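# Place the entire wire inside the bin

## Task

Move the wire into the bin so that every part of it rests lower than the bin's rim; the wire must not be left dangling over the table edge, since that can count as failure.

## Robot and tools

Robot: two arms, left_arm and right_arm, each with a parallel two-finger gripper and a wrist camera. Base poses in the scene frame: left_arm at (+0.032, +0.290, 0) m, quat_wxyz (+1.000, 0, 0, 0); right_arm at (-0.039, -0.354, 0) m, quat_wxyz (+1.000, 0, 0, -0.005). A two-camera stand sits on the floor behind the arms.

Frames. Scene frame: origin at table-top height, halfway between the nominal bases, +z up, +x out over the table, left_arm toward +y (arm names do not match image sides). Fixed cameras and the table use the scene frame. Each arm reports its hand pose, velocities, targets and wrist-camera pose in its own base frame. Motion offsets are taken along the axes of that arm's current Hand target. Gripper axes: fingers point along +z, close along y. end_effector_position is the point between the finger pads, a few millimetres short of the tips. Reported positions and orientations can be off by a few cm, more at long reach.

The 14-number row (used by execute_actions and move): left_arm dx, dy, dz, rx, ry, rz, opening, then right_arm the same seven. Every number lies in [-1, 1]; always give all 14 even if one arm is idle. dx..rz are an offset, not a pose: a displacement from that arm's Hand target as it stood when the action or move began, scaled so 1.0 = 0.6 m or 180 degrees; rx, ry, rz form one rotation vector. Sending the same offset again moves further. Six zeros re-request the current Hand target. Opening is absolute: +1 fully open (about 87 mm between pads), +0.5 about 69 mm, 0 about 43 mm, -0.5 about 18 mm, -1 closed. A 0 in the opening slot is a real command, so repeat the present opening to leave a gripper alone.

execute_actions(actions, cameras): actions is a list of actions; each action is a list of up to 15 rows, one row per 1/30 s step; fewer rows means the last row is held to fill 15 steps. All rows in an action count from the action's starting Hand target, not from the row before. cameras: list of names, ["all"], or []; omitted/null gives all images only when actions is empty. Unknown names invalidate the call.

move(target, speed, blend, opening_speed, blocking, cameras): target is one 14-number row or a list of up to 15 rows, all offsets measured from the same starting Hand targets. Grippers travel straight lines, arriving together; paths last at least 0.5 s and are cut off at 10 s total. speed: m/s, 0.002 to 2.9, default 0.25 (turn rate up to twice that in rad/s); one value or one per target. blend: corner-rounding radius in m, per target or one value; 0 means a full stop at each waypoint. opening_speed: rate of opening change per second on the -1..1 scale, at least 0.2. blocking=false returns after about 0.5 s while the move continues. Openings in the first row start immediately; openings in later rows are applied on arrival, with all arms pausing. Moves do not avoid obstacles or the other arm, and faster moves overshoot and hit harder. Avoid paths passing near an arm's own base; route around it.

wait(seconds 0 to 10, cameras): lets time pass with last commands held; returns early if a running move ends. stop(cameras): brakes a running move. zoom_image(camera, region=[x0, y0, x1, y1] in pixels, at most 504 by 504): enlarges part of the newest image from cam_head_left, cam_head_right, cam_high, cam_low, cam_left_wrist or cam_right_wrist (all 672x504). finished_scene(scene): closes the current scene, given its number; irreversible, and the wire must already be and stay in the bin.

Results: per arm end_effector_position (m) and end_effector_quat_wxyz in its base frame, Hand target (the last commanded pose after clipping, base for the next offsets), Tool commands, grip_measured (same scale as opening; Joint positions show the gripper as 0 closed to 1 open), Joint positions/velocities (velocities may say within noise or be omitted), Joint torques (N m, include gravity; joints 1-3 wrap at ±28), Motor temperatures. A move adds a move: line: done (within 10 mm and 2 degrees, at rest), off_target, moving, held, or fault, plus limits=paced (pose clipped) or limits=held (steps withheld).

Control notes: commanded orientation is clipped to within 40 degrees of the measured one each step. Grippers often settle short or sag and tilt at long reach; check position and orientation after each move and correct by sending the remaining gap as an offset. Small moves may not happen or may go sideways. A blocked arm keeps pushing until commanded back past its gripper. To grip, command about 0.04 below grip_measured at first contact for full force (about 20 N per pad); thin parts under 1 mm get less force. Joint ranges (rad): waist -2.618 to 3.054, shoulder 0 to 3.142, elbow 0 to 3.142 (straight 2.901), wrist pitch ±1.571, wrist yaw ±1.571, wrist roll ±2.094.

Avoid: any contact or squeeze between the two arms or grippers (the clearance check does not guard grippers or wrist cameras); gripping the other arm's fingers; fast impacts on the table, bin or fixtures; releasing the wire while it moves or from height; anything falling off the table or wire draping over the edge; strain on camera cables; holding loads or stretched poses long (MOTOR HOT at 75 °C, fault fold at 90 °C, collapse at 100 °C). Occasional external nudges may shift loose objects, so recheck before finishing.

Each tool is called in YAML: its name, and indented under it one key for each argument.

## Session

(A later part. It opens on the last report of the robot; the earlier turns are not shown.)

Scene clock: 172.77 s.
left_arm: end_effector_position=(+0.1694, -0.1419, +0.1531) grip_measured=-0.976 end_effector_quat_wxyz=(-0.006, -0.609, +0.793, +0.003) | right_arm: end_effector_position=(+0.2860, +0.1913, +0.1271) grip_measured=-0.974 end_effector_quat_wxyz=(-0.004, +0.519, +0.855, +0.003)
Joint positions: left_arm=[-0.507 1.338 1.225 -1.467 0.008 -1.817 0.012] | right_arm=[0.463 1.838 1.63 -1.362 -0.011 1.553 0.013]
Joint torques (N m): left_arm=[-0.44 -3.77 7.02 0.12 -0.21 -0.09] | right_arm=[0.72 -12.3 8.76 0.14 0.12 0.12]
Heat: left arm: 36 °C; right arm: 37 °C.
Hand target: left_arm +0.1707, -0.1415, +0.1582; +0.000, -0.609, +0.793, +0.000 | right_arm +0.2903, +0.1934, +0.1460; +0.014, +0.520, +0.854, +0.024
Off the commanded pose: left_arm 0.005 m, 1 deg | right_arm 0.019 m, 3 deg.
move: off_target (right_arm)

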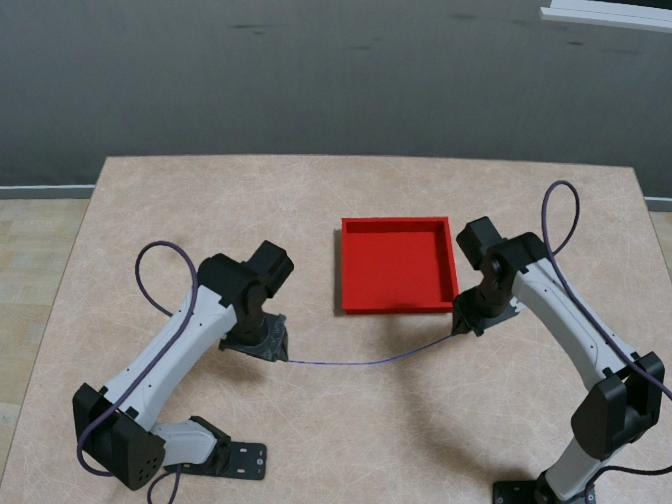

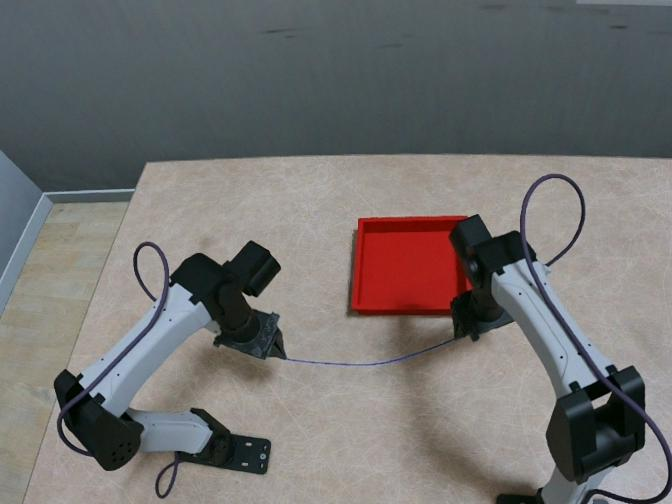

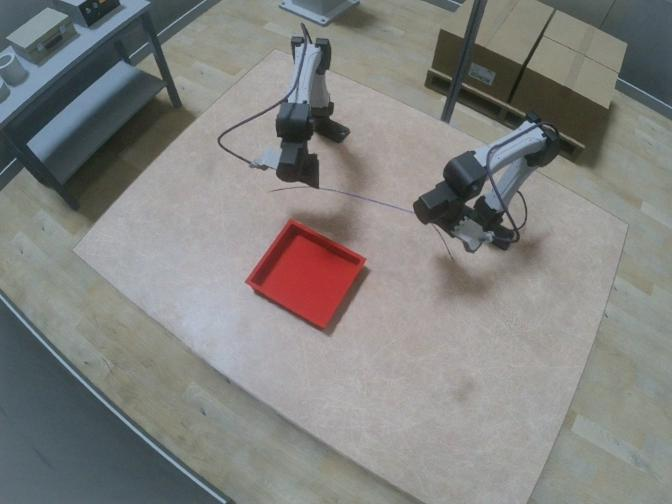

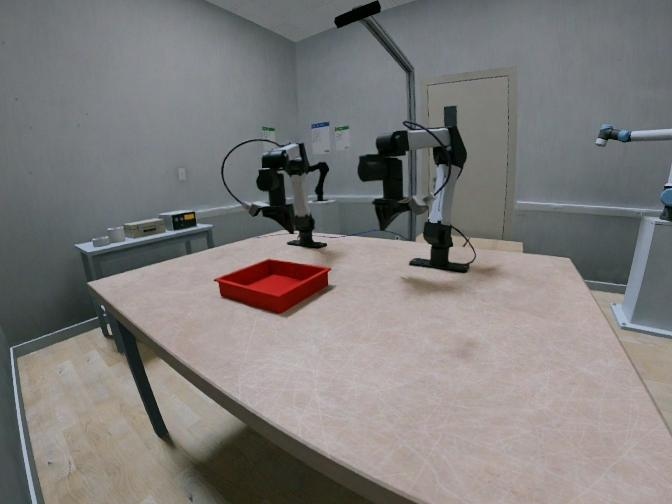

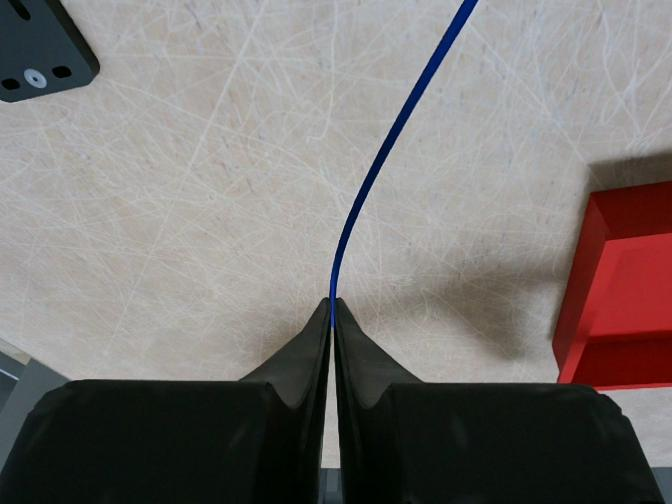

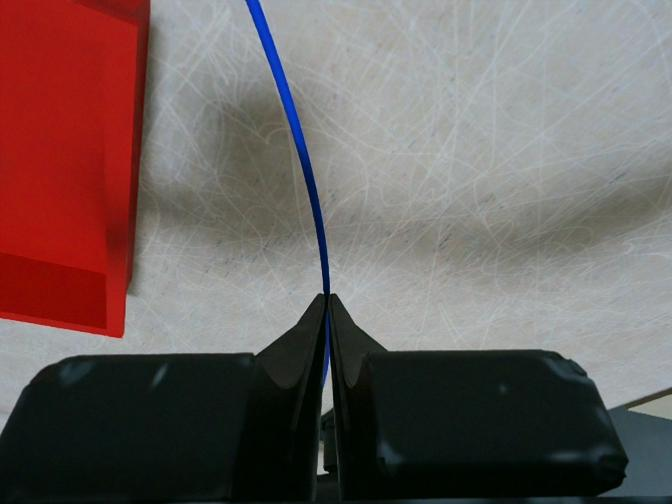

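move:
  target: [0.106,-0.368,-0.003,0,0,0.417,-1,-0.12,0.216,-0.03,0.016,0.0095,-0.348,-1]
  speed: 0.15
  cameras: ["all"]

Scene clock: 213.27 s.
left_arm: end_effector_position=(+0.3684, -0.2555, +0.1591) grip_measured=-0.976 end_effector_quat_wxyz=(+0.084, -0.015, +0.995, -0.058) | right_arm: end_effector_position=(+0.4326, +0.1891, +0.1683) grip_measured=-0.974 end_effector_quat_wxyz=(+0.135, +0.013, +0.989, +0.063)
Joint positions: left_arm=[-0.553 2.33 2.52 -1.556 0.007 -0.584 0.012] | right_arm=[0.372 2.429 2.737 -1.58 -0.015 0.401 0.013]
Joint torques (N m): left_arm=[-1.03 -10.93 7.17 0.63 -0.02 0.02] | right_arm=[-0.13 -12 8.36 0.83 0.02 -0.04]
Heat: left arm: 38 °C; right arm: 42 °C.
Hand target: left_arm +0.3677, -0.2597, +0.1598; +0.000, +0.000, +1.000, +0.000 | right_arm +0.4375, +0.1883, +0.1710; +0.000, +0.000, +1.000, +0.000
Off the commanded pose: left_arm 0.004 m, 12 deg | right_arm 0.006 m, 17 deg.
joint sent to its limit (left arm) — joint 4 (wrist pitch), lower limit. The joint targets are off in orientation, not in position.
joint sent to its limit (right arm) — joint 4 (wrist pitch), lower limit. The joint targets are off in orientation, not in position.
move: off_target (left_arm, right_arm)

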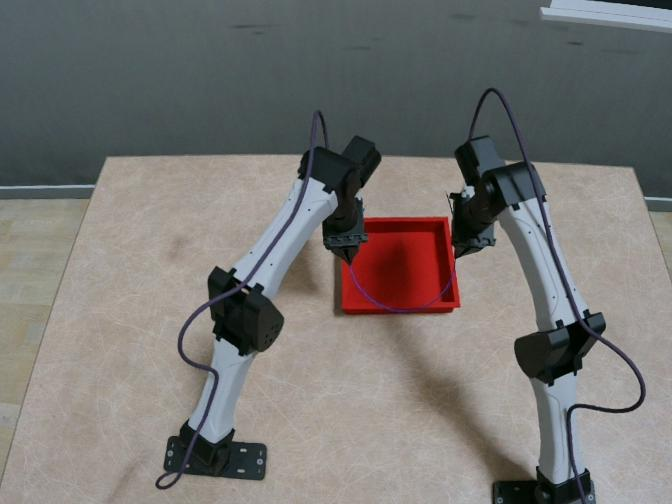

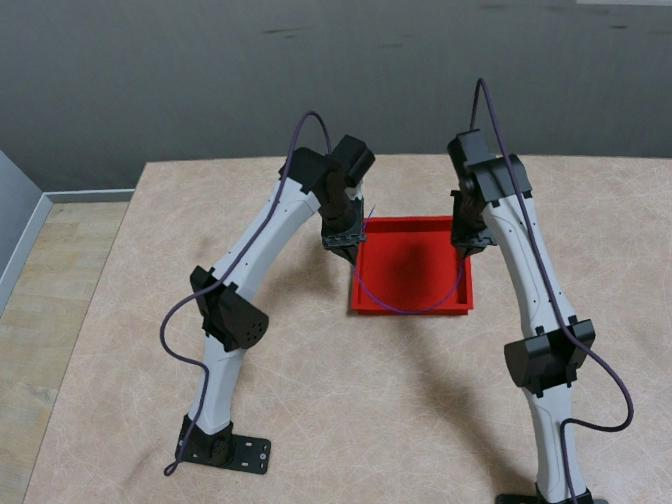

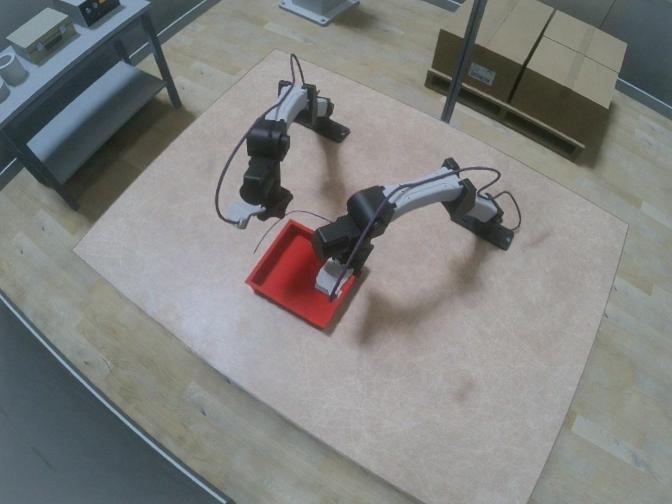

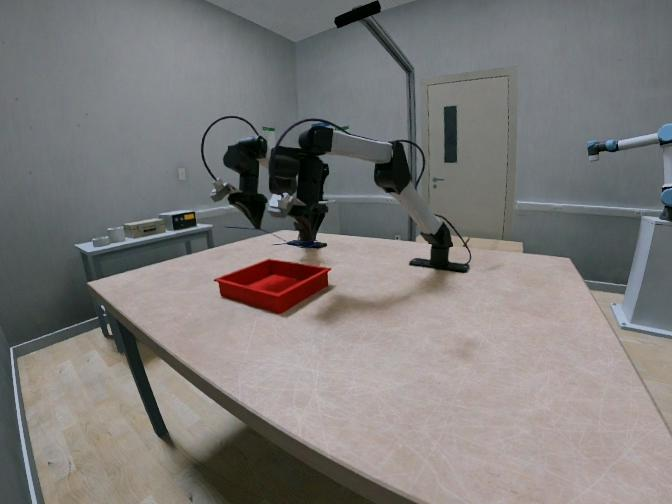

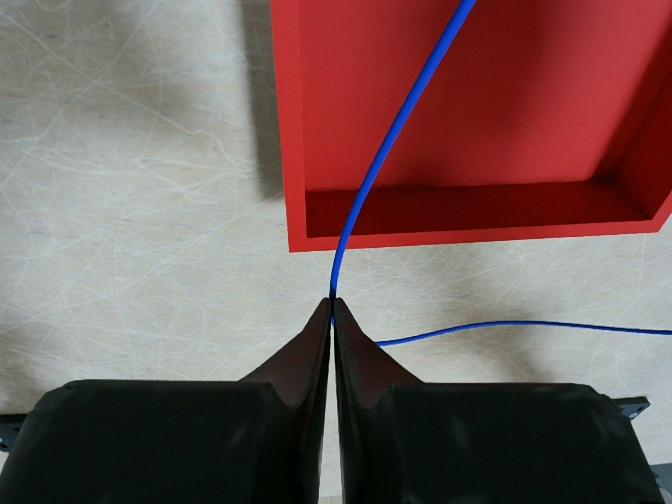

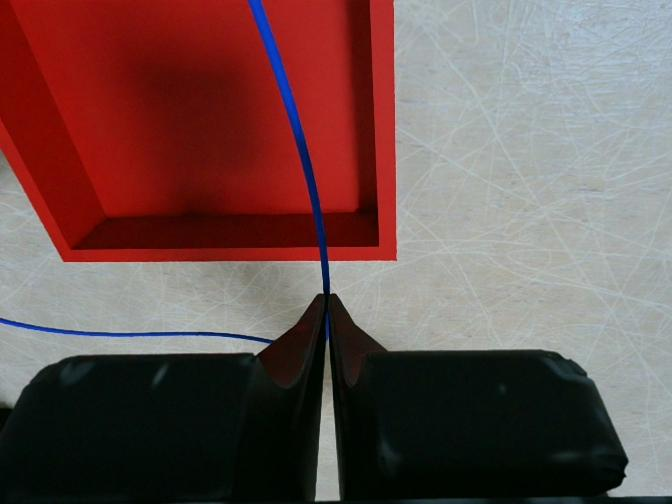

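move:
  target: [-0.108,-0.013,0.1,0,0,0,-1,-0.117,0.002,0.113,0,0,0,-1]
  speed: 0.12
  cameras: ["all"]

Scene clock: 250.07 s.
left_arm: end_effector_position=(+0.4250, -0.2673, +0.0985) grip_measured=-0.976 end_effector_quat_wxyz=(+0.098, -0.012, +0.993, -0.061) | right_arm: end_effector_position=(+0.4961, +0.1900, +0.0979) grip_measured=-0.974 end_effector_quat_wxyz=(+0.163, +0.015, +0.984, +0.067)
Joint positions: left_arm=[-0.516 2.639 2.844 -1.544 0.007 -0.541 0.012] | right_arm=[0.333 2.643 2.834 -1.408 -0.015 0.365 0.013]
Joint torques (N m): left_arm=[0.59 -12.88 7.32 0.91 -0.08 0.01] | right_arm=[-0.24 -13.96 8.8 1.19 0.04 -0.08]
Motor temperatures (°C): left_arm=[23 38 38 25 23 22 23] | right_arm=[19 46 44 30 23 22 20]
Heat: left arm: 38 °C; right arm: 46 °C.
Hand target: left_arm +0.4325, -0.2674, +0.0998; +0.000, +0.000, +1.000, +0.000 | right_arm +0.5076, +0.1895, +0.1032; +0.000, +0.000, +1.000, +0.000
Off the commanded pose: left_arm 0.008 m, 13 deg | right_arm 0.013 m, 20 deg.
elbow stopped short (right arm): the move would have taken joint 3 (elbow) straighter than the controller allows.
elbow stopped short (left arm): the move would have taken joint 3 (elbow) straighter than the controller allows.
move: off_target (left_arm, right_arm)

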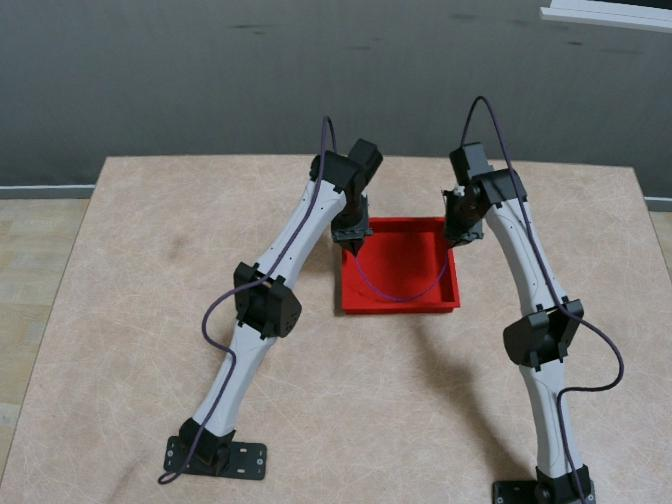

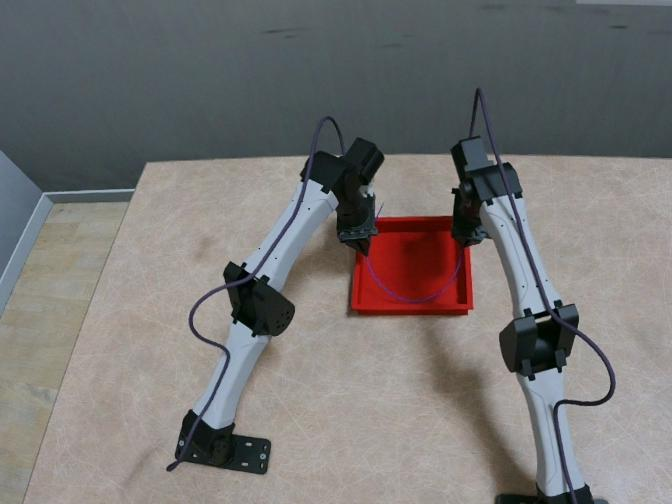

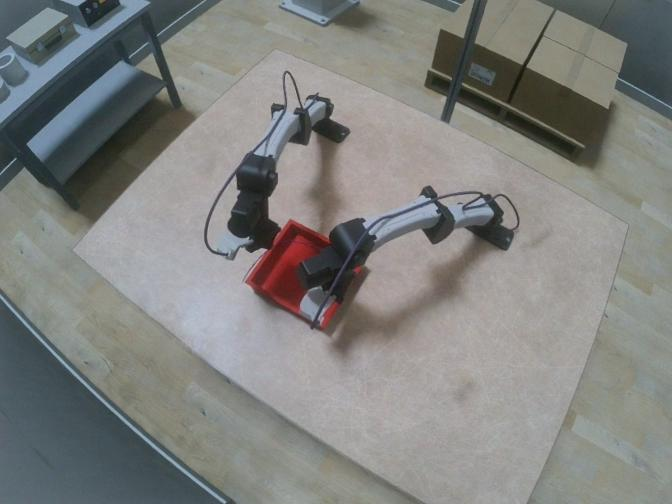

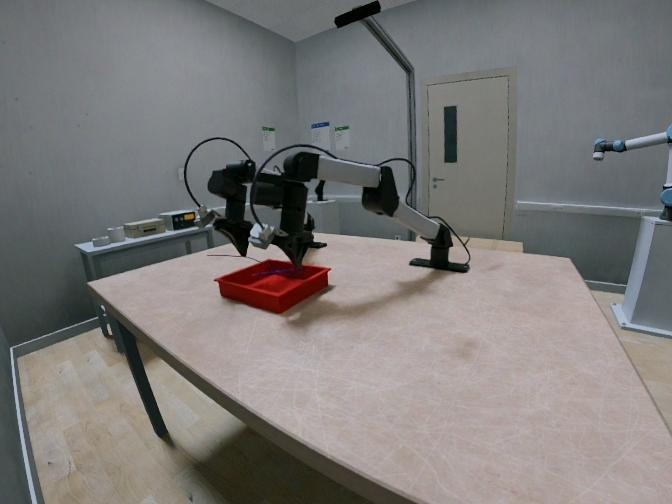

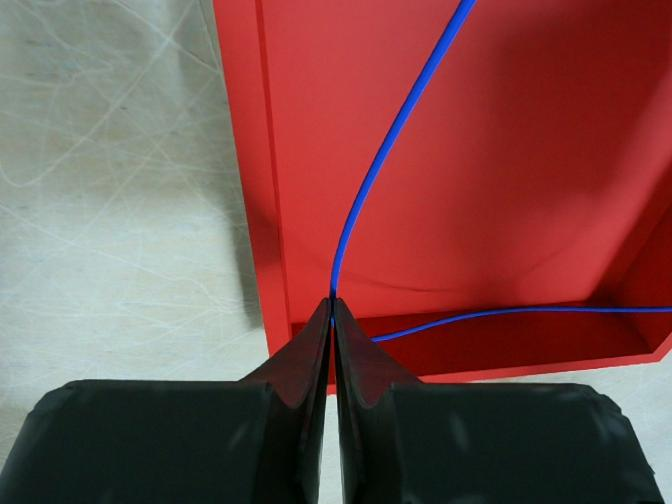

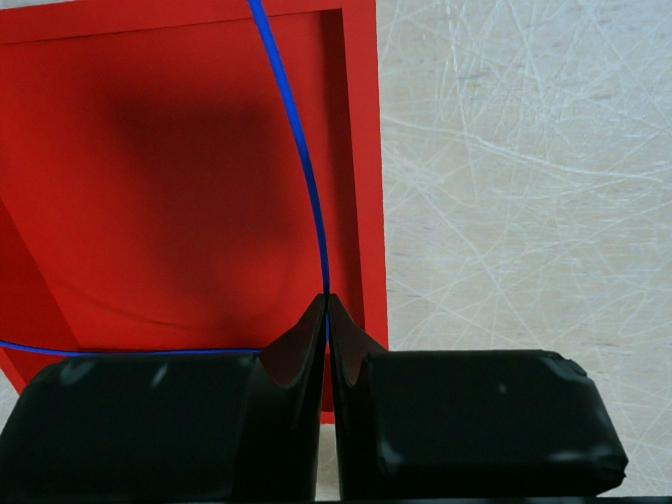

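move:
  target: [-0.017,-0.018,0.089,0,0,0,-1,-0.017,0.017,0.088,0,0,0,-1]
  speed: 0.08
  cameras: ["all"]

Scene clock: 261.00 s.
left_arm: end_effector_position=(+0.4373, -0.2743, +0.0467) grip_measured=-0.976 end_effector_quat_wxyz=(+0.083, -0.012, +0.995, -0.053) | right_arm: end_effector_position=(+0.5083, +0.1940, +0.0469) grip_measured=-0.974 end_effector_quat_wxyz=(+0.147, +0.015, +0.987, +0.060)
Joint positions: left_arm=[-0.516 2.748 2.844 -1.47 0.007 -0.541 0.012] | right_arm=[0.333 2.747 2.834 -1.338 -0.013 0.365 0.013]
Joint torques (N m): left_arm=[-0.5 -13.14 7.36 0.85 -0.11 -0.06] | right_arm=[0.95 -14.31 9.02 1.15 0.08 0.01]
Heat: left arm: 41 °C; right arm: 47 °C.
Hand target: left_arm +0.4427, -0.2782, +0.0463; +0.000, +0.000, +1.000, +0.000 | right_arm +0.5178, +0.1997, +0.0505; +0.000, +0.000, +1.000, +0.000
Off the commanded pose: left_arm 0.007 m, 11 deg | right_arm 0.012 m, 18 deg.
elbow stopped short (left arm): the move would have taken joint 3 (elbow) straighter than the controller allows.
elbow stopped short (right arm): the move would have taken joint 3 (elbow) straighter than the controller allows.
move: off_target (left_arm, right_arm)

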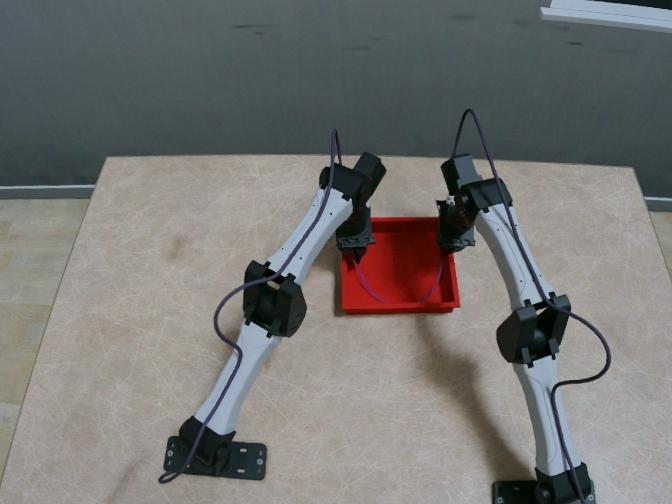

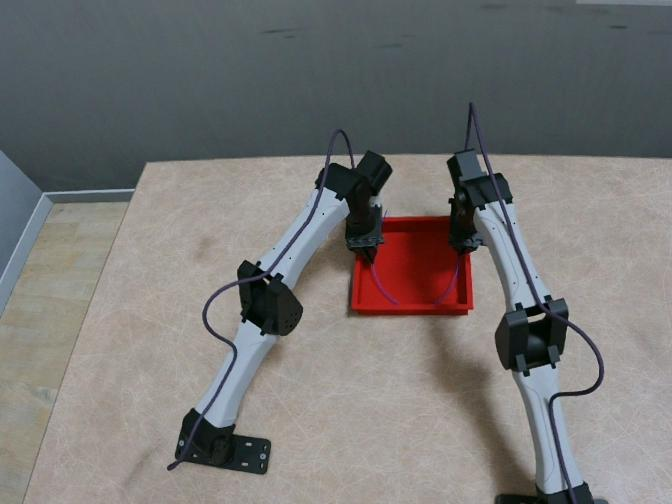

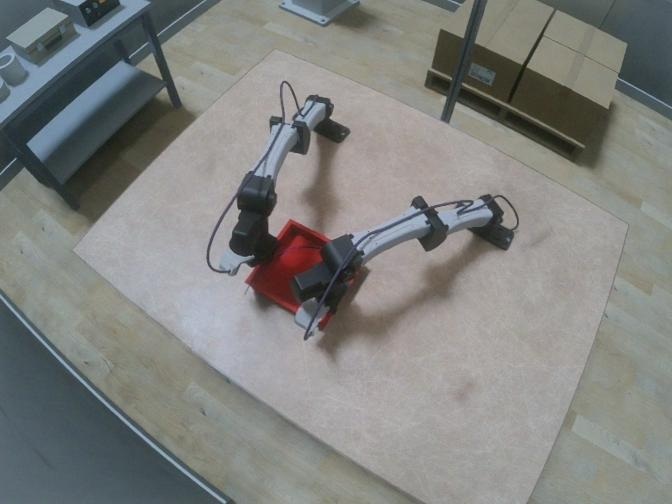

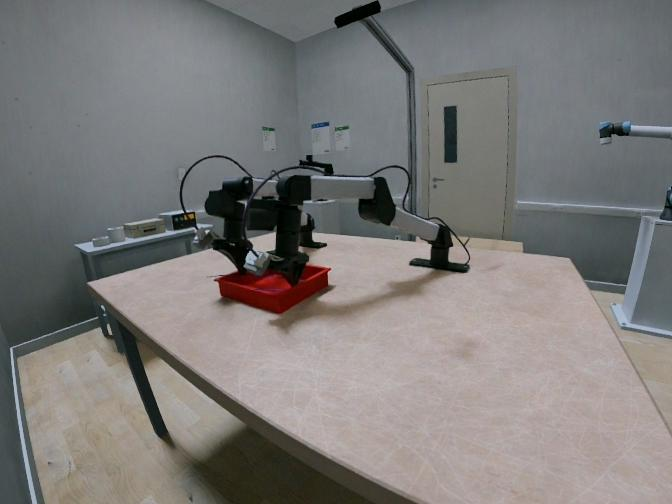

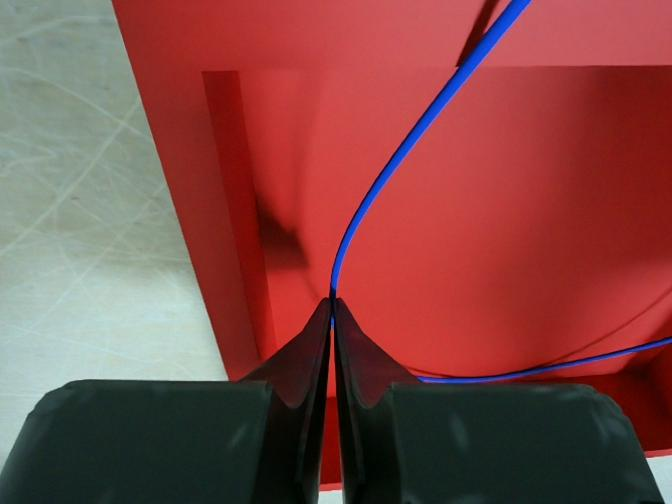

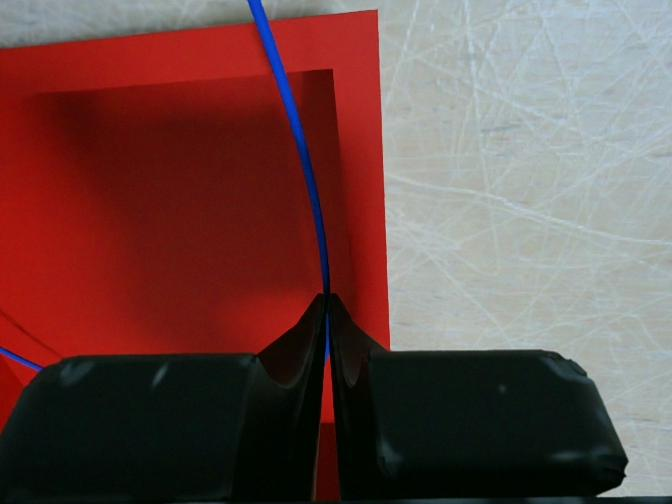

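move:
  target: [0.05,0,0,0,0,0.139,-1,0.05,0,0,0,0,-0.139,-1]
  speed: 0.08
  cameras: ["all"]

Scene clock: 274.20 s.
left_arm: end_effector_position=(+0.4135, -0.2758, +0.0454) grip_measured=-0.976 end_effector_quat_wxyz=(+0.066, +0.206, +0.976, -0.029) | right_arm: end_effector_position=(+0.4844, +0.1965, +0.0436) grip_measured=-0.974 end_effector_quat_wxyz=(+0.119, -0.207, +0.971, +0.026)
Joint positions: left_arm=[-0.573 2.748 2.844 -1.523 0.007 -0.157 0.012] | right_arm=[0.385 2.747 2.834 -1.412 -0.009 -0.034 0.013]
Joint torques (N m): left_arm=[-1.07 -13.5 7.28 0.47 -0.14 0] | right_arm=[0.91 -15.1 8.91 0.7 0.06 -0.06]
Motor temperatures (°C): left_arm=[23 43 37 25 23 22 23] | right_arm=[19 49 45 30 23 22 21]
Heat: left arm: 43 °C; right arm: 49 °C.
Hand target: left_arm +0.4126, -0.2783, +0.0463; +0.000, +0.216, +0.976, +0.000 | right_arm +0.4878, +0.1996, +0.0505; +0.000, -0.216, +0.976, +0.000
Off the commanded pose: left_arm 0.003 m, 8 deg | right_arm 0.008 m, 14 deg.
elbow stopped short (left arm): the move would have taken joint 3 (elbow) straighter than the controller allows.
elbow stopped short (right arm): the move would have taken joint 3 (elbow) straighter than the controller allows.
move: off_target (left_arm, right_arm)

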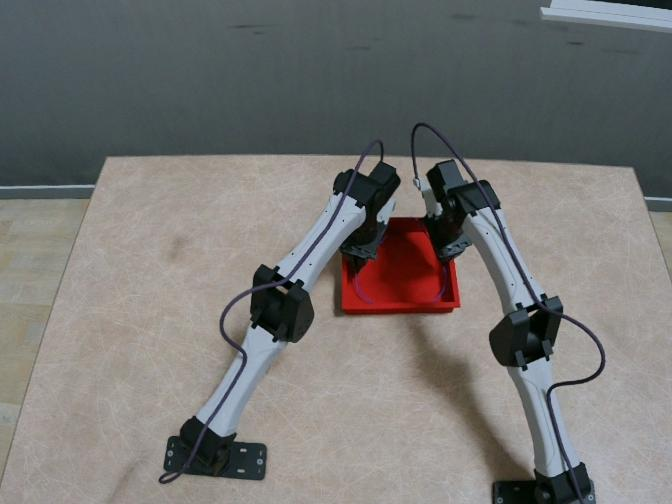

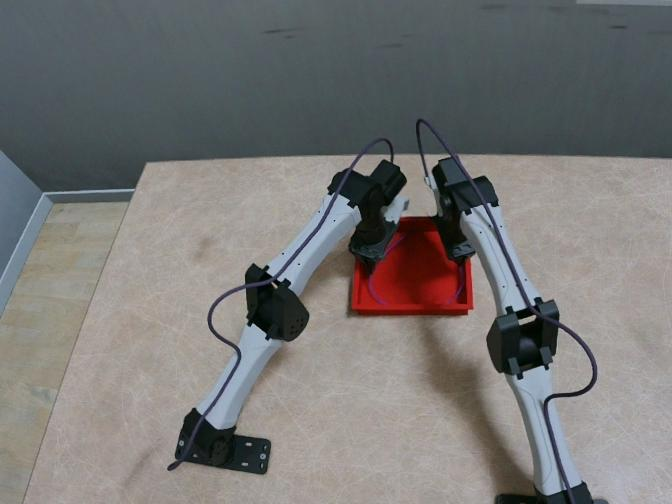

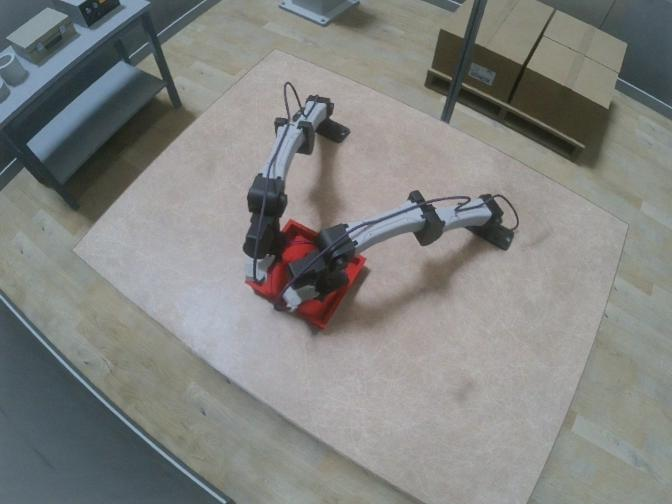

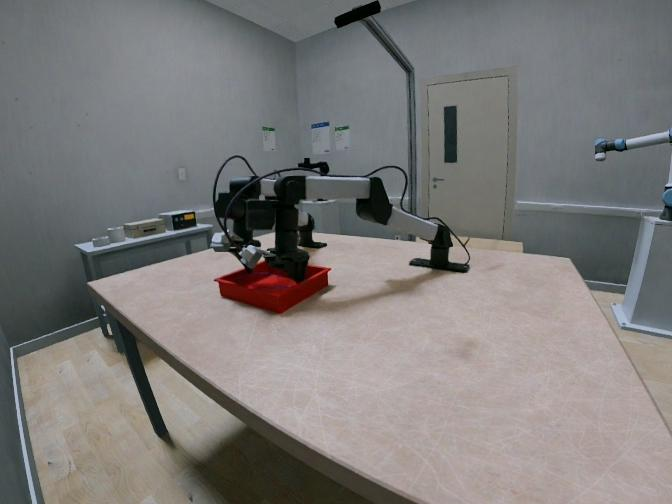

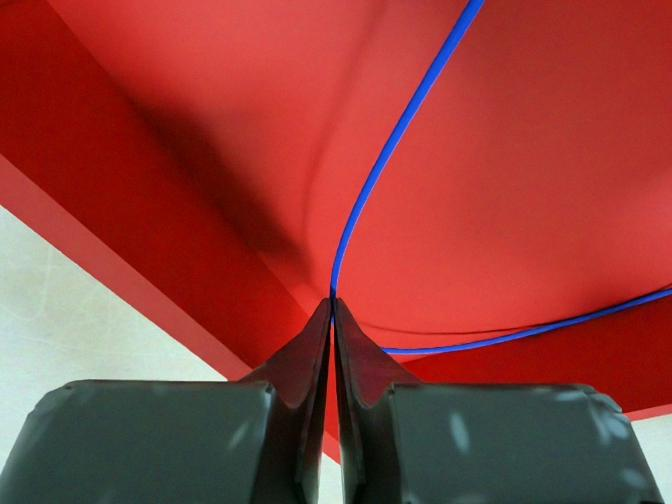

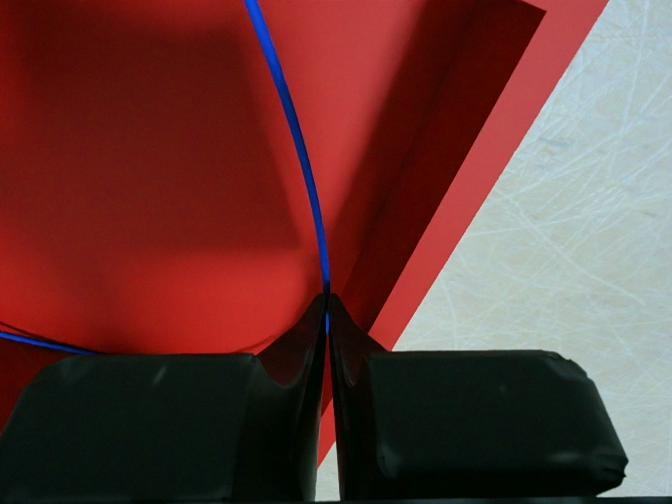

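zoom_image:
  camera: "cam_head_left"
  region: [330, 190, 480, 320]

zoom_image:
  camera: "cam_head_right"
  region: [330, 190, 480, 320]

zoom_image:
  camera: "cam_low"
  region: [200, 220, 350, 320]

zoom_image:
  camera: "cam_high"
  region: [220, 200, 400, 340]

Scaled by 3.360.

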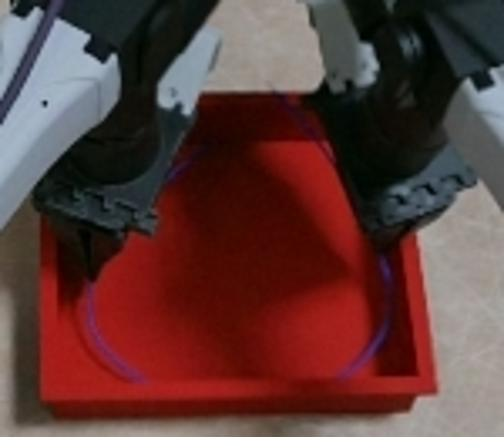

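Scaled by 3.360.

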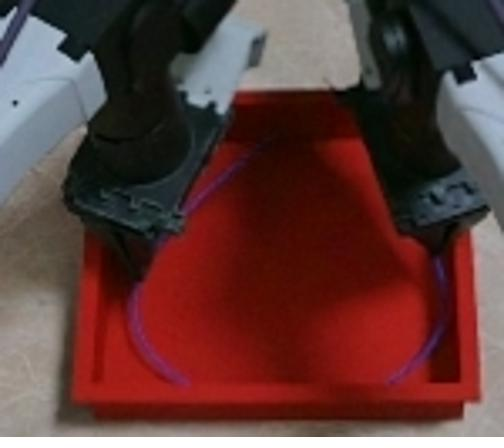

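Scaled by 3.360.

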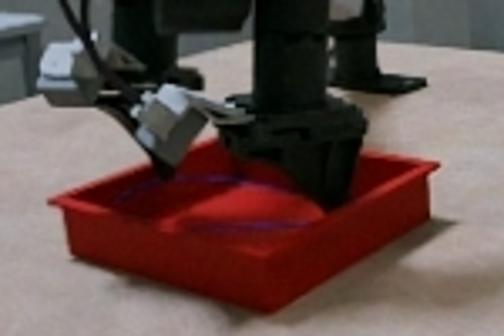

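Scaled by 2.800.

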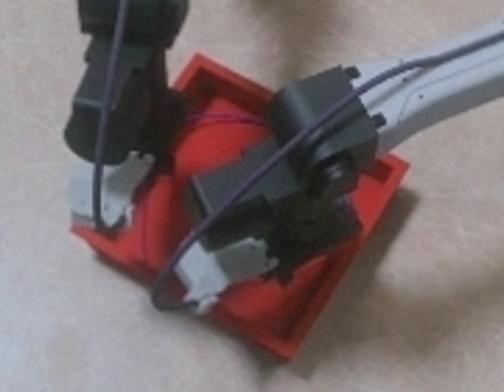

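move:
  target: [0.017,0,0.035,0,0,0,-1,0.02,0,0.03,0,0,-0.07,-1]
  speed: 0.06
  cameras: ["all"]

zoom_image:
  camera: "cam_head_left"
  region: [330, 190, 480, 320]

zoom_image:
  camera: "cam_head_right"
  region: [330, 190, 480, 320]

zoom_image:
  camera: "cam_low"
  region: [200, 220, 350, 320]

Scene clock: 287.57 s.
left_arm: end_effector_position=(+0.4059, -0.2720, +0.0289) grip_measured=-0.976 end_effector_quat_wxyz=(+0.039, +0.208, +0.977, -0.019) | right_arm: end_effector_position=(+0.4760, +0.1927, +0.0332) grip_measured=-0.974 end_effector_quat_wxyz=(+0.094, -0.301, +0.949, +0.013)
Joint positions: left_arm=[-0.575 2.783 2.844 -1.546 0.007 -0.156 0.012] | right_arm=[0.399 2.768 2.834 -1.447 -0.009 -0.214 0.013]
Joint torques (N m): left_arm=[-0.23 -14.43 5.46 0.53 -0.05 -0.06] | right_arm=[0.32 -15.46 5.74 0.69 -0.02 0.04]
Heat: left arm: 44 °C; right arm: 51 °C.
Hand target: left_arm +0.4059, -0.2720, +0.0289; +0.039, +0.208, +0.977, -0.019 (not the last commanded pose) | right_arm +0.4760, +0.1927, +0.0333; +0.094, -0.301, +0.949, +0.013 (not the last commanded pose)
Off the commanded pose: left_arm 0.005 m, 5 deg | right_arm 0.002 m, 11 deg.
elbow stopped short (right arm): the move would have taken joint 3 (elbow) straighter than the controller allows.
elbow stopped short (left arm): the move would have taken joint 3 (elbow) straighter than the controller allows.
move: held (left_arm, right_arm; a check stopped the path); limits=held
pose unreachable (left arm): on one or more control steps of this call, first in action 0 (counted from 0), this arm could not follow its commanded pose, so it was not sent that pose on those steps. It may still have moved: this result reports where it is.
cause: moving toward the commanded pose would bring a part of the arm too close to another arm (this arm's wrist (the part past joint 4) and the right arm's wrist camera, at the place that arm was heading or pushing toward when its own hold began).
pose unreachable (right arm): on one or more control steps of this call, first in action 0 (counted from 0), this arm could not follow its commanded pose, so it was not sent that pose on those steps. It may still have moved: this result reports where it is.
cause: moving toward the commanded pose would bring a part of the arm too close to another arm (this arm's wrist camera and the left arm's wrist (the part past joint 4), along the way the arms are being sent, or toward where that arm still pushes).

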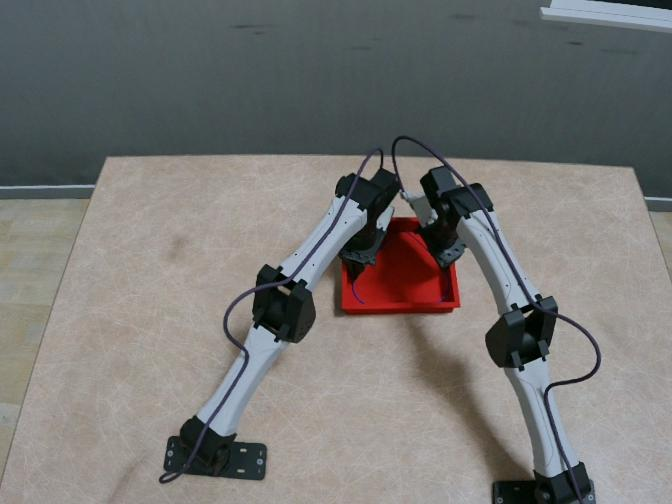

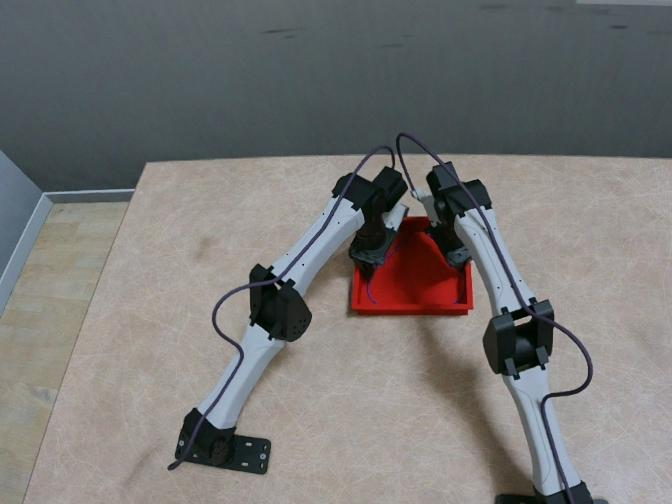

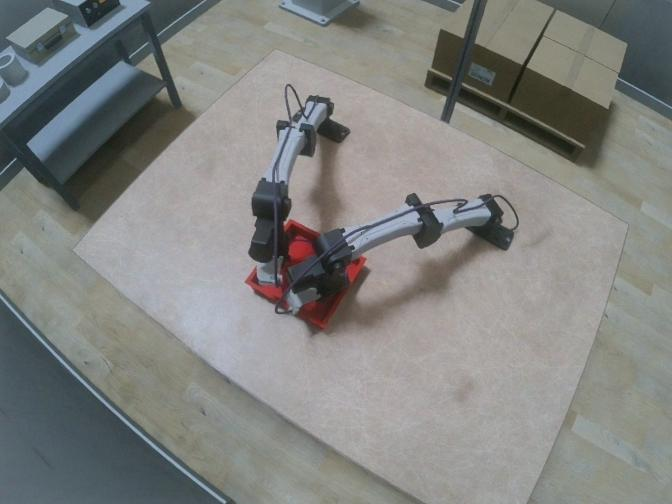

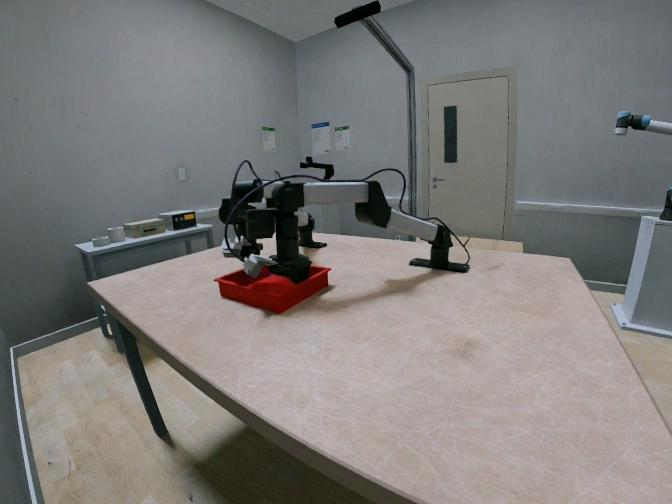

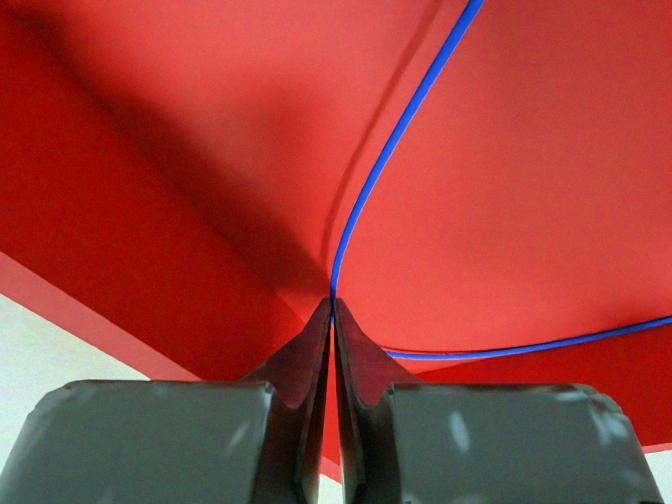

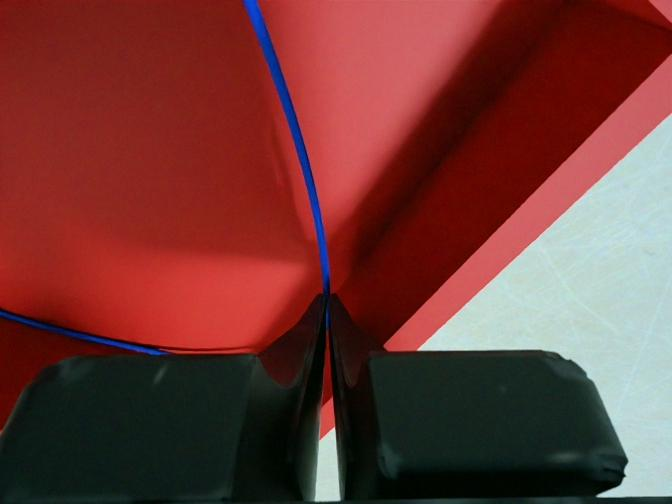

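Scaled by 3.360.

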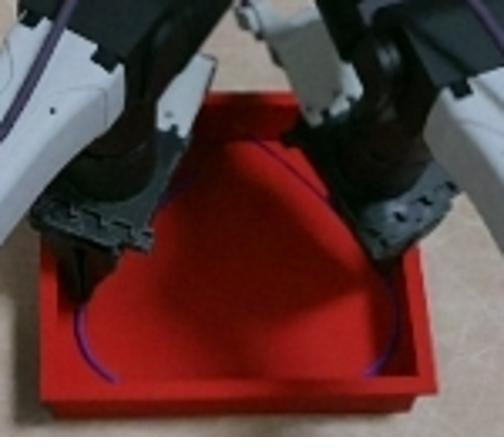

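Scaled by 3.360.

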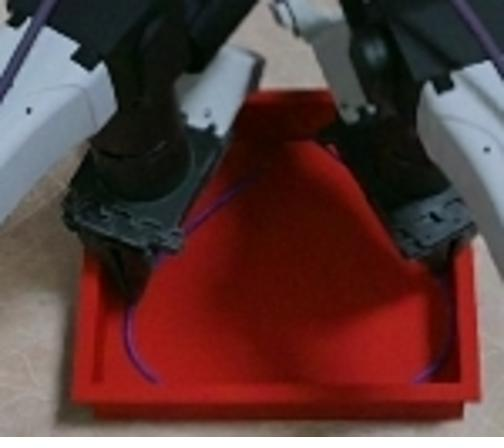

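Scaled by 3.360.

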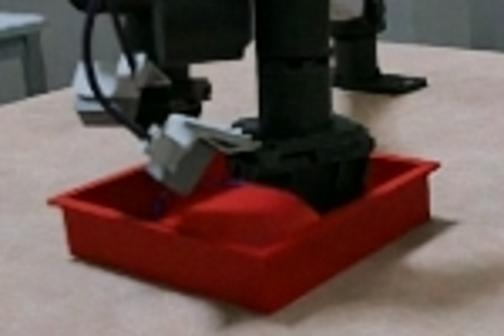

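move:
  target: [0,0,0.02,0,0,0,-1,0,0,0.03,0,0,0,-1]
  speed: 0.06
  cameras: ["cam_left_wrist","cam_right_wrist"]

Scene clock: 293.43 s.
left_arm: end_effector_position=(+0.4047, -0.2712, +0.0205) grip_measured=-0.976 end_effector_quat_wxyz=(+0.034, +0.208, +0.977, -0.017) | right_arm: end_effector_position=(+0.4748, +0.1979, +0.0118) grip_measured=-0.974 end_effector_quat_wxyz=(+0.084, -0.305, +0.949, +0.018)
Joint positions: left_arm=[-0.575 2.747 2.736 -1.484 0.007 -0.156 0.012] | right_arm=[0.405 2.768 2.746 -1.379 -0.02 -0.214 0.013]
Joint torques (N m): left_arm=[-0.29 -14.8 3.84 0.8 -0.05 -0.07] | right_arm=[-0.25 -17.36 4 0.87 0.08 0.03]
Heat: left arm: 44 °C; right arm: 50 °C.
Hand target: left_arm +0.4067, -0.2726, +0.0170; +0.039, +0.208, +0.977, -0.019 | right_arm +0.4790, +0.1941, +0.0156; +0.094, -0.301, +0.949, +0.013
Off the commanded pose: left_arm 0.004 m, 1 deg | right_arm 0.007 m, 1 deg.
move: done
Images, in order (width x height): cam_left_wrist 672x504, cam_right_wrist 672x504.

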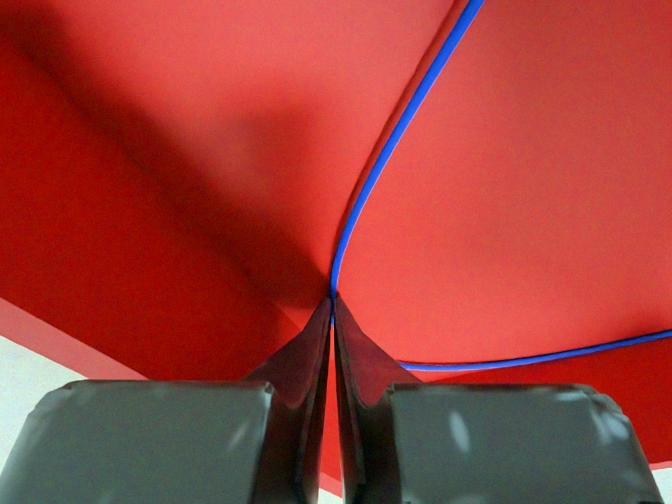

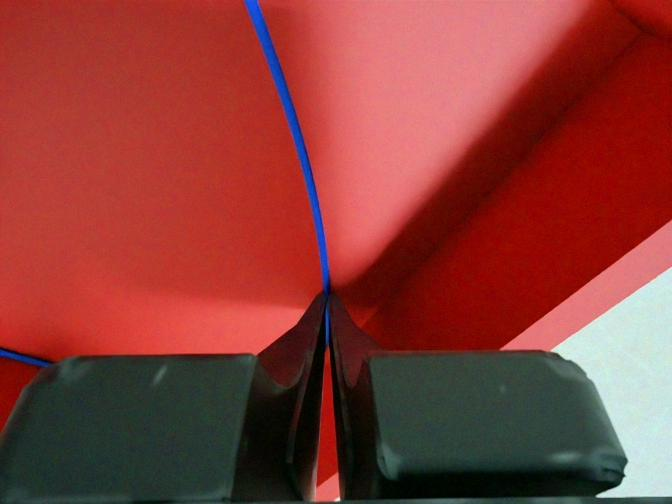

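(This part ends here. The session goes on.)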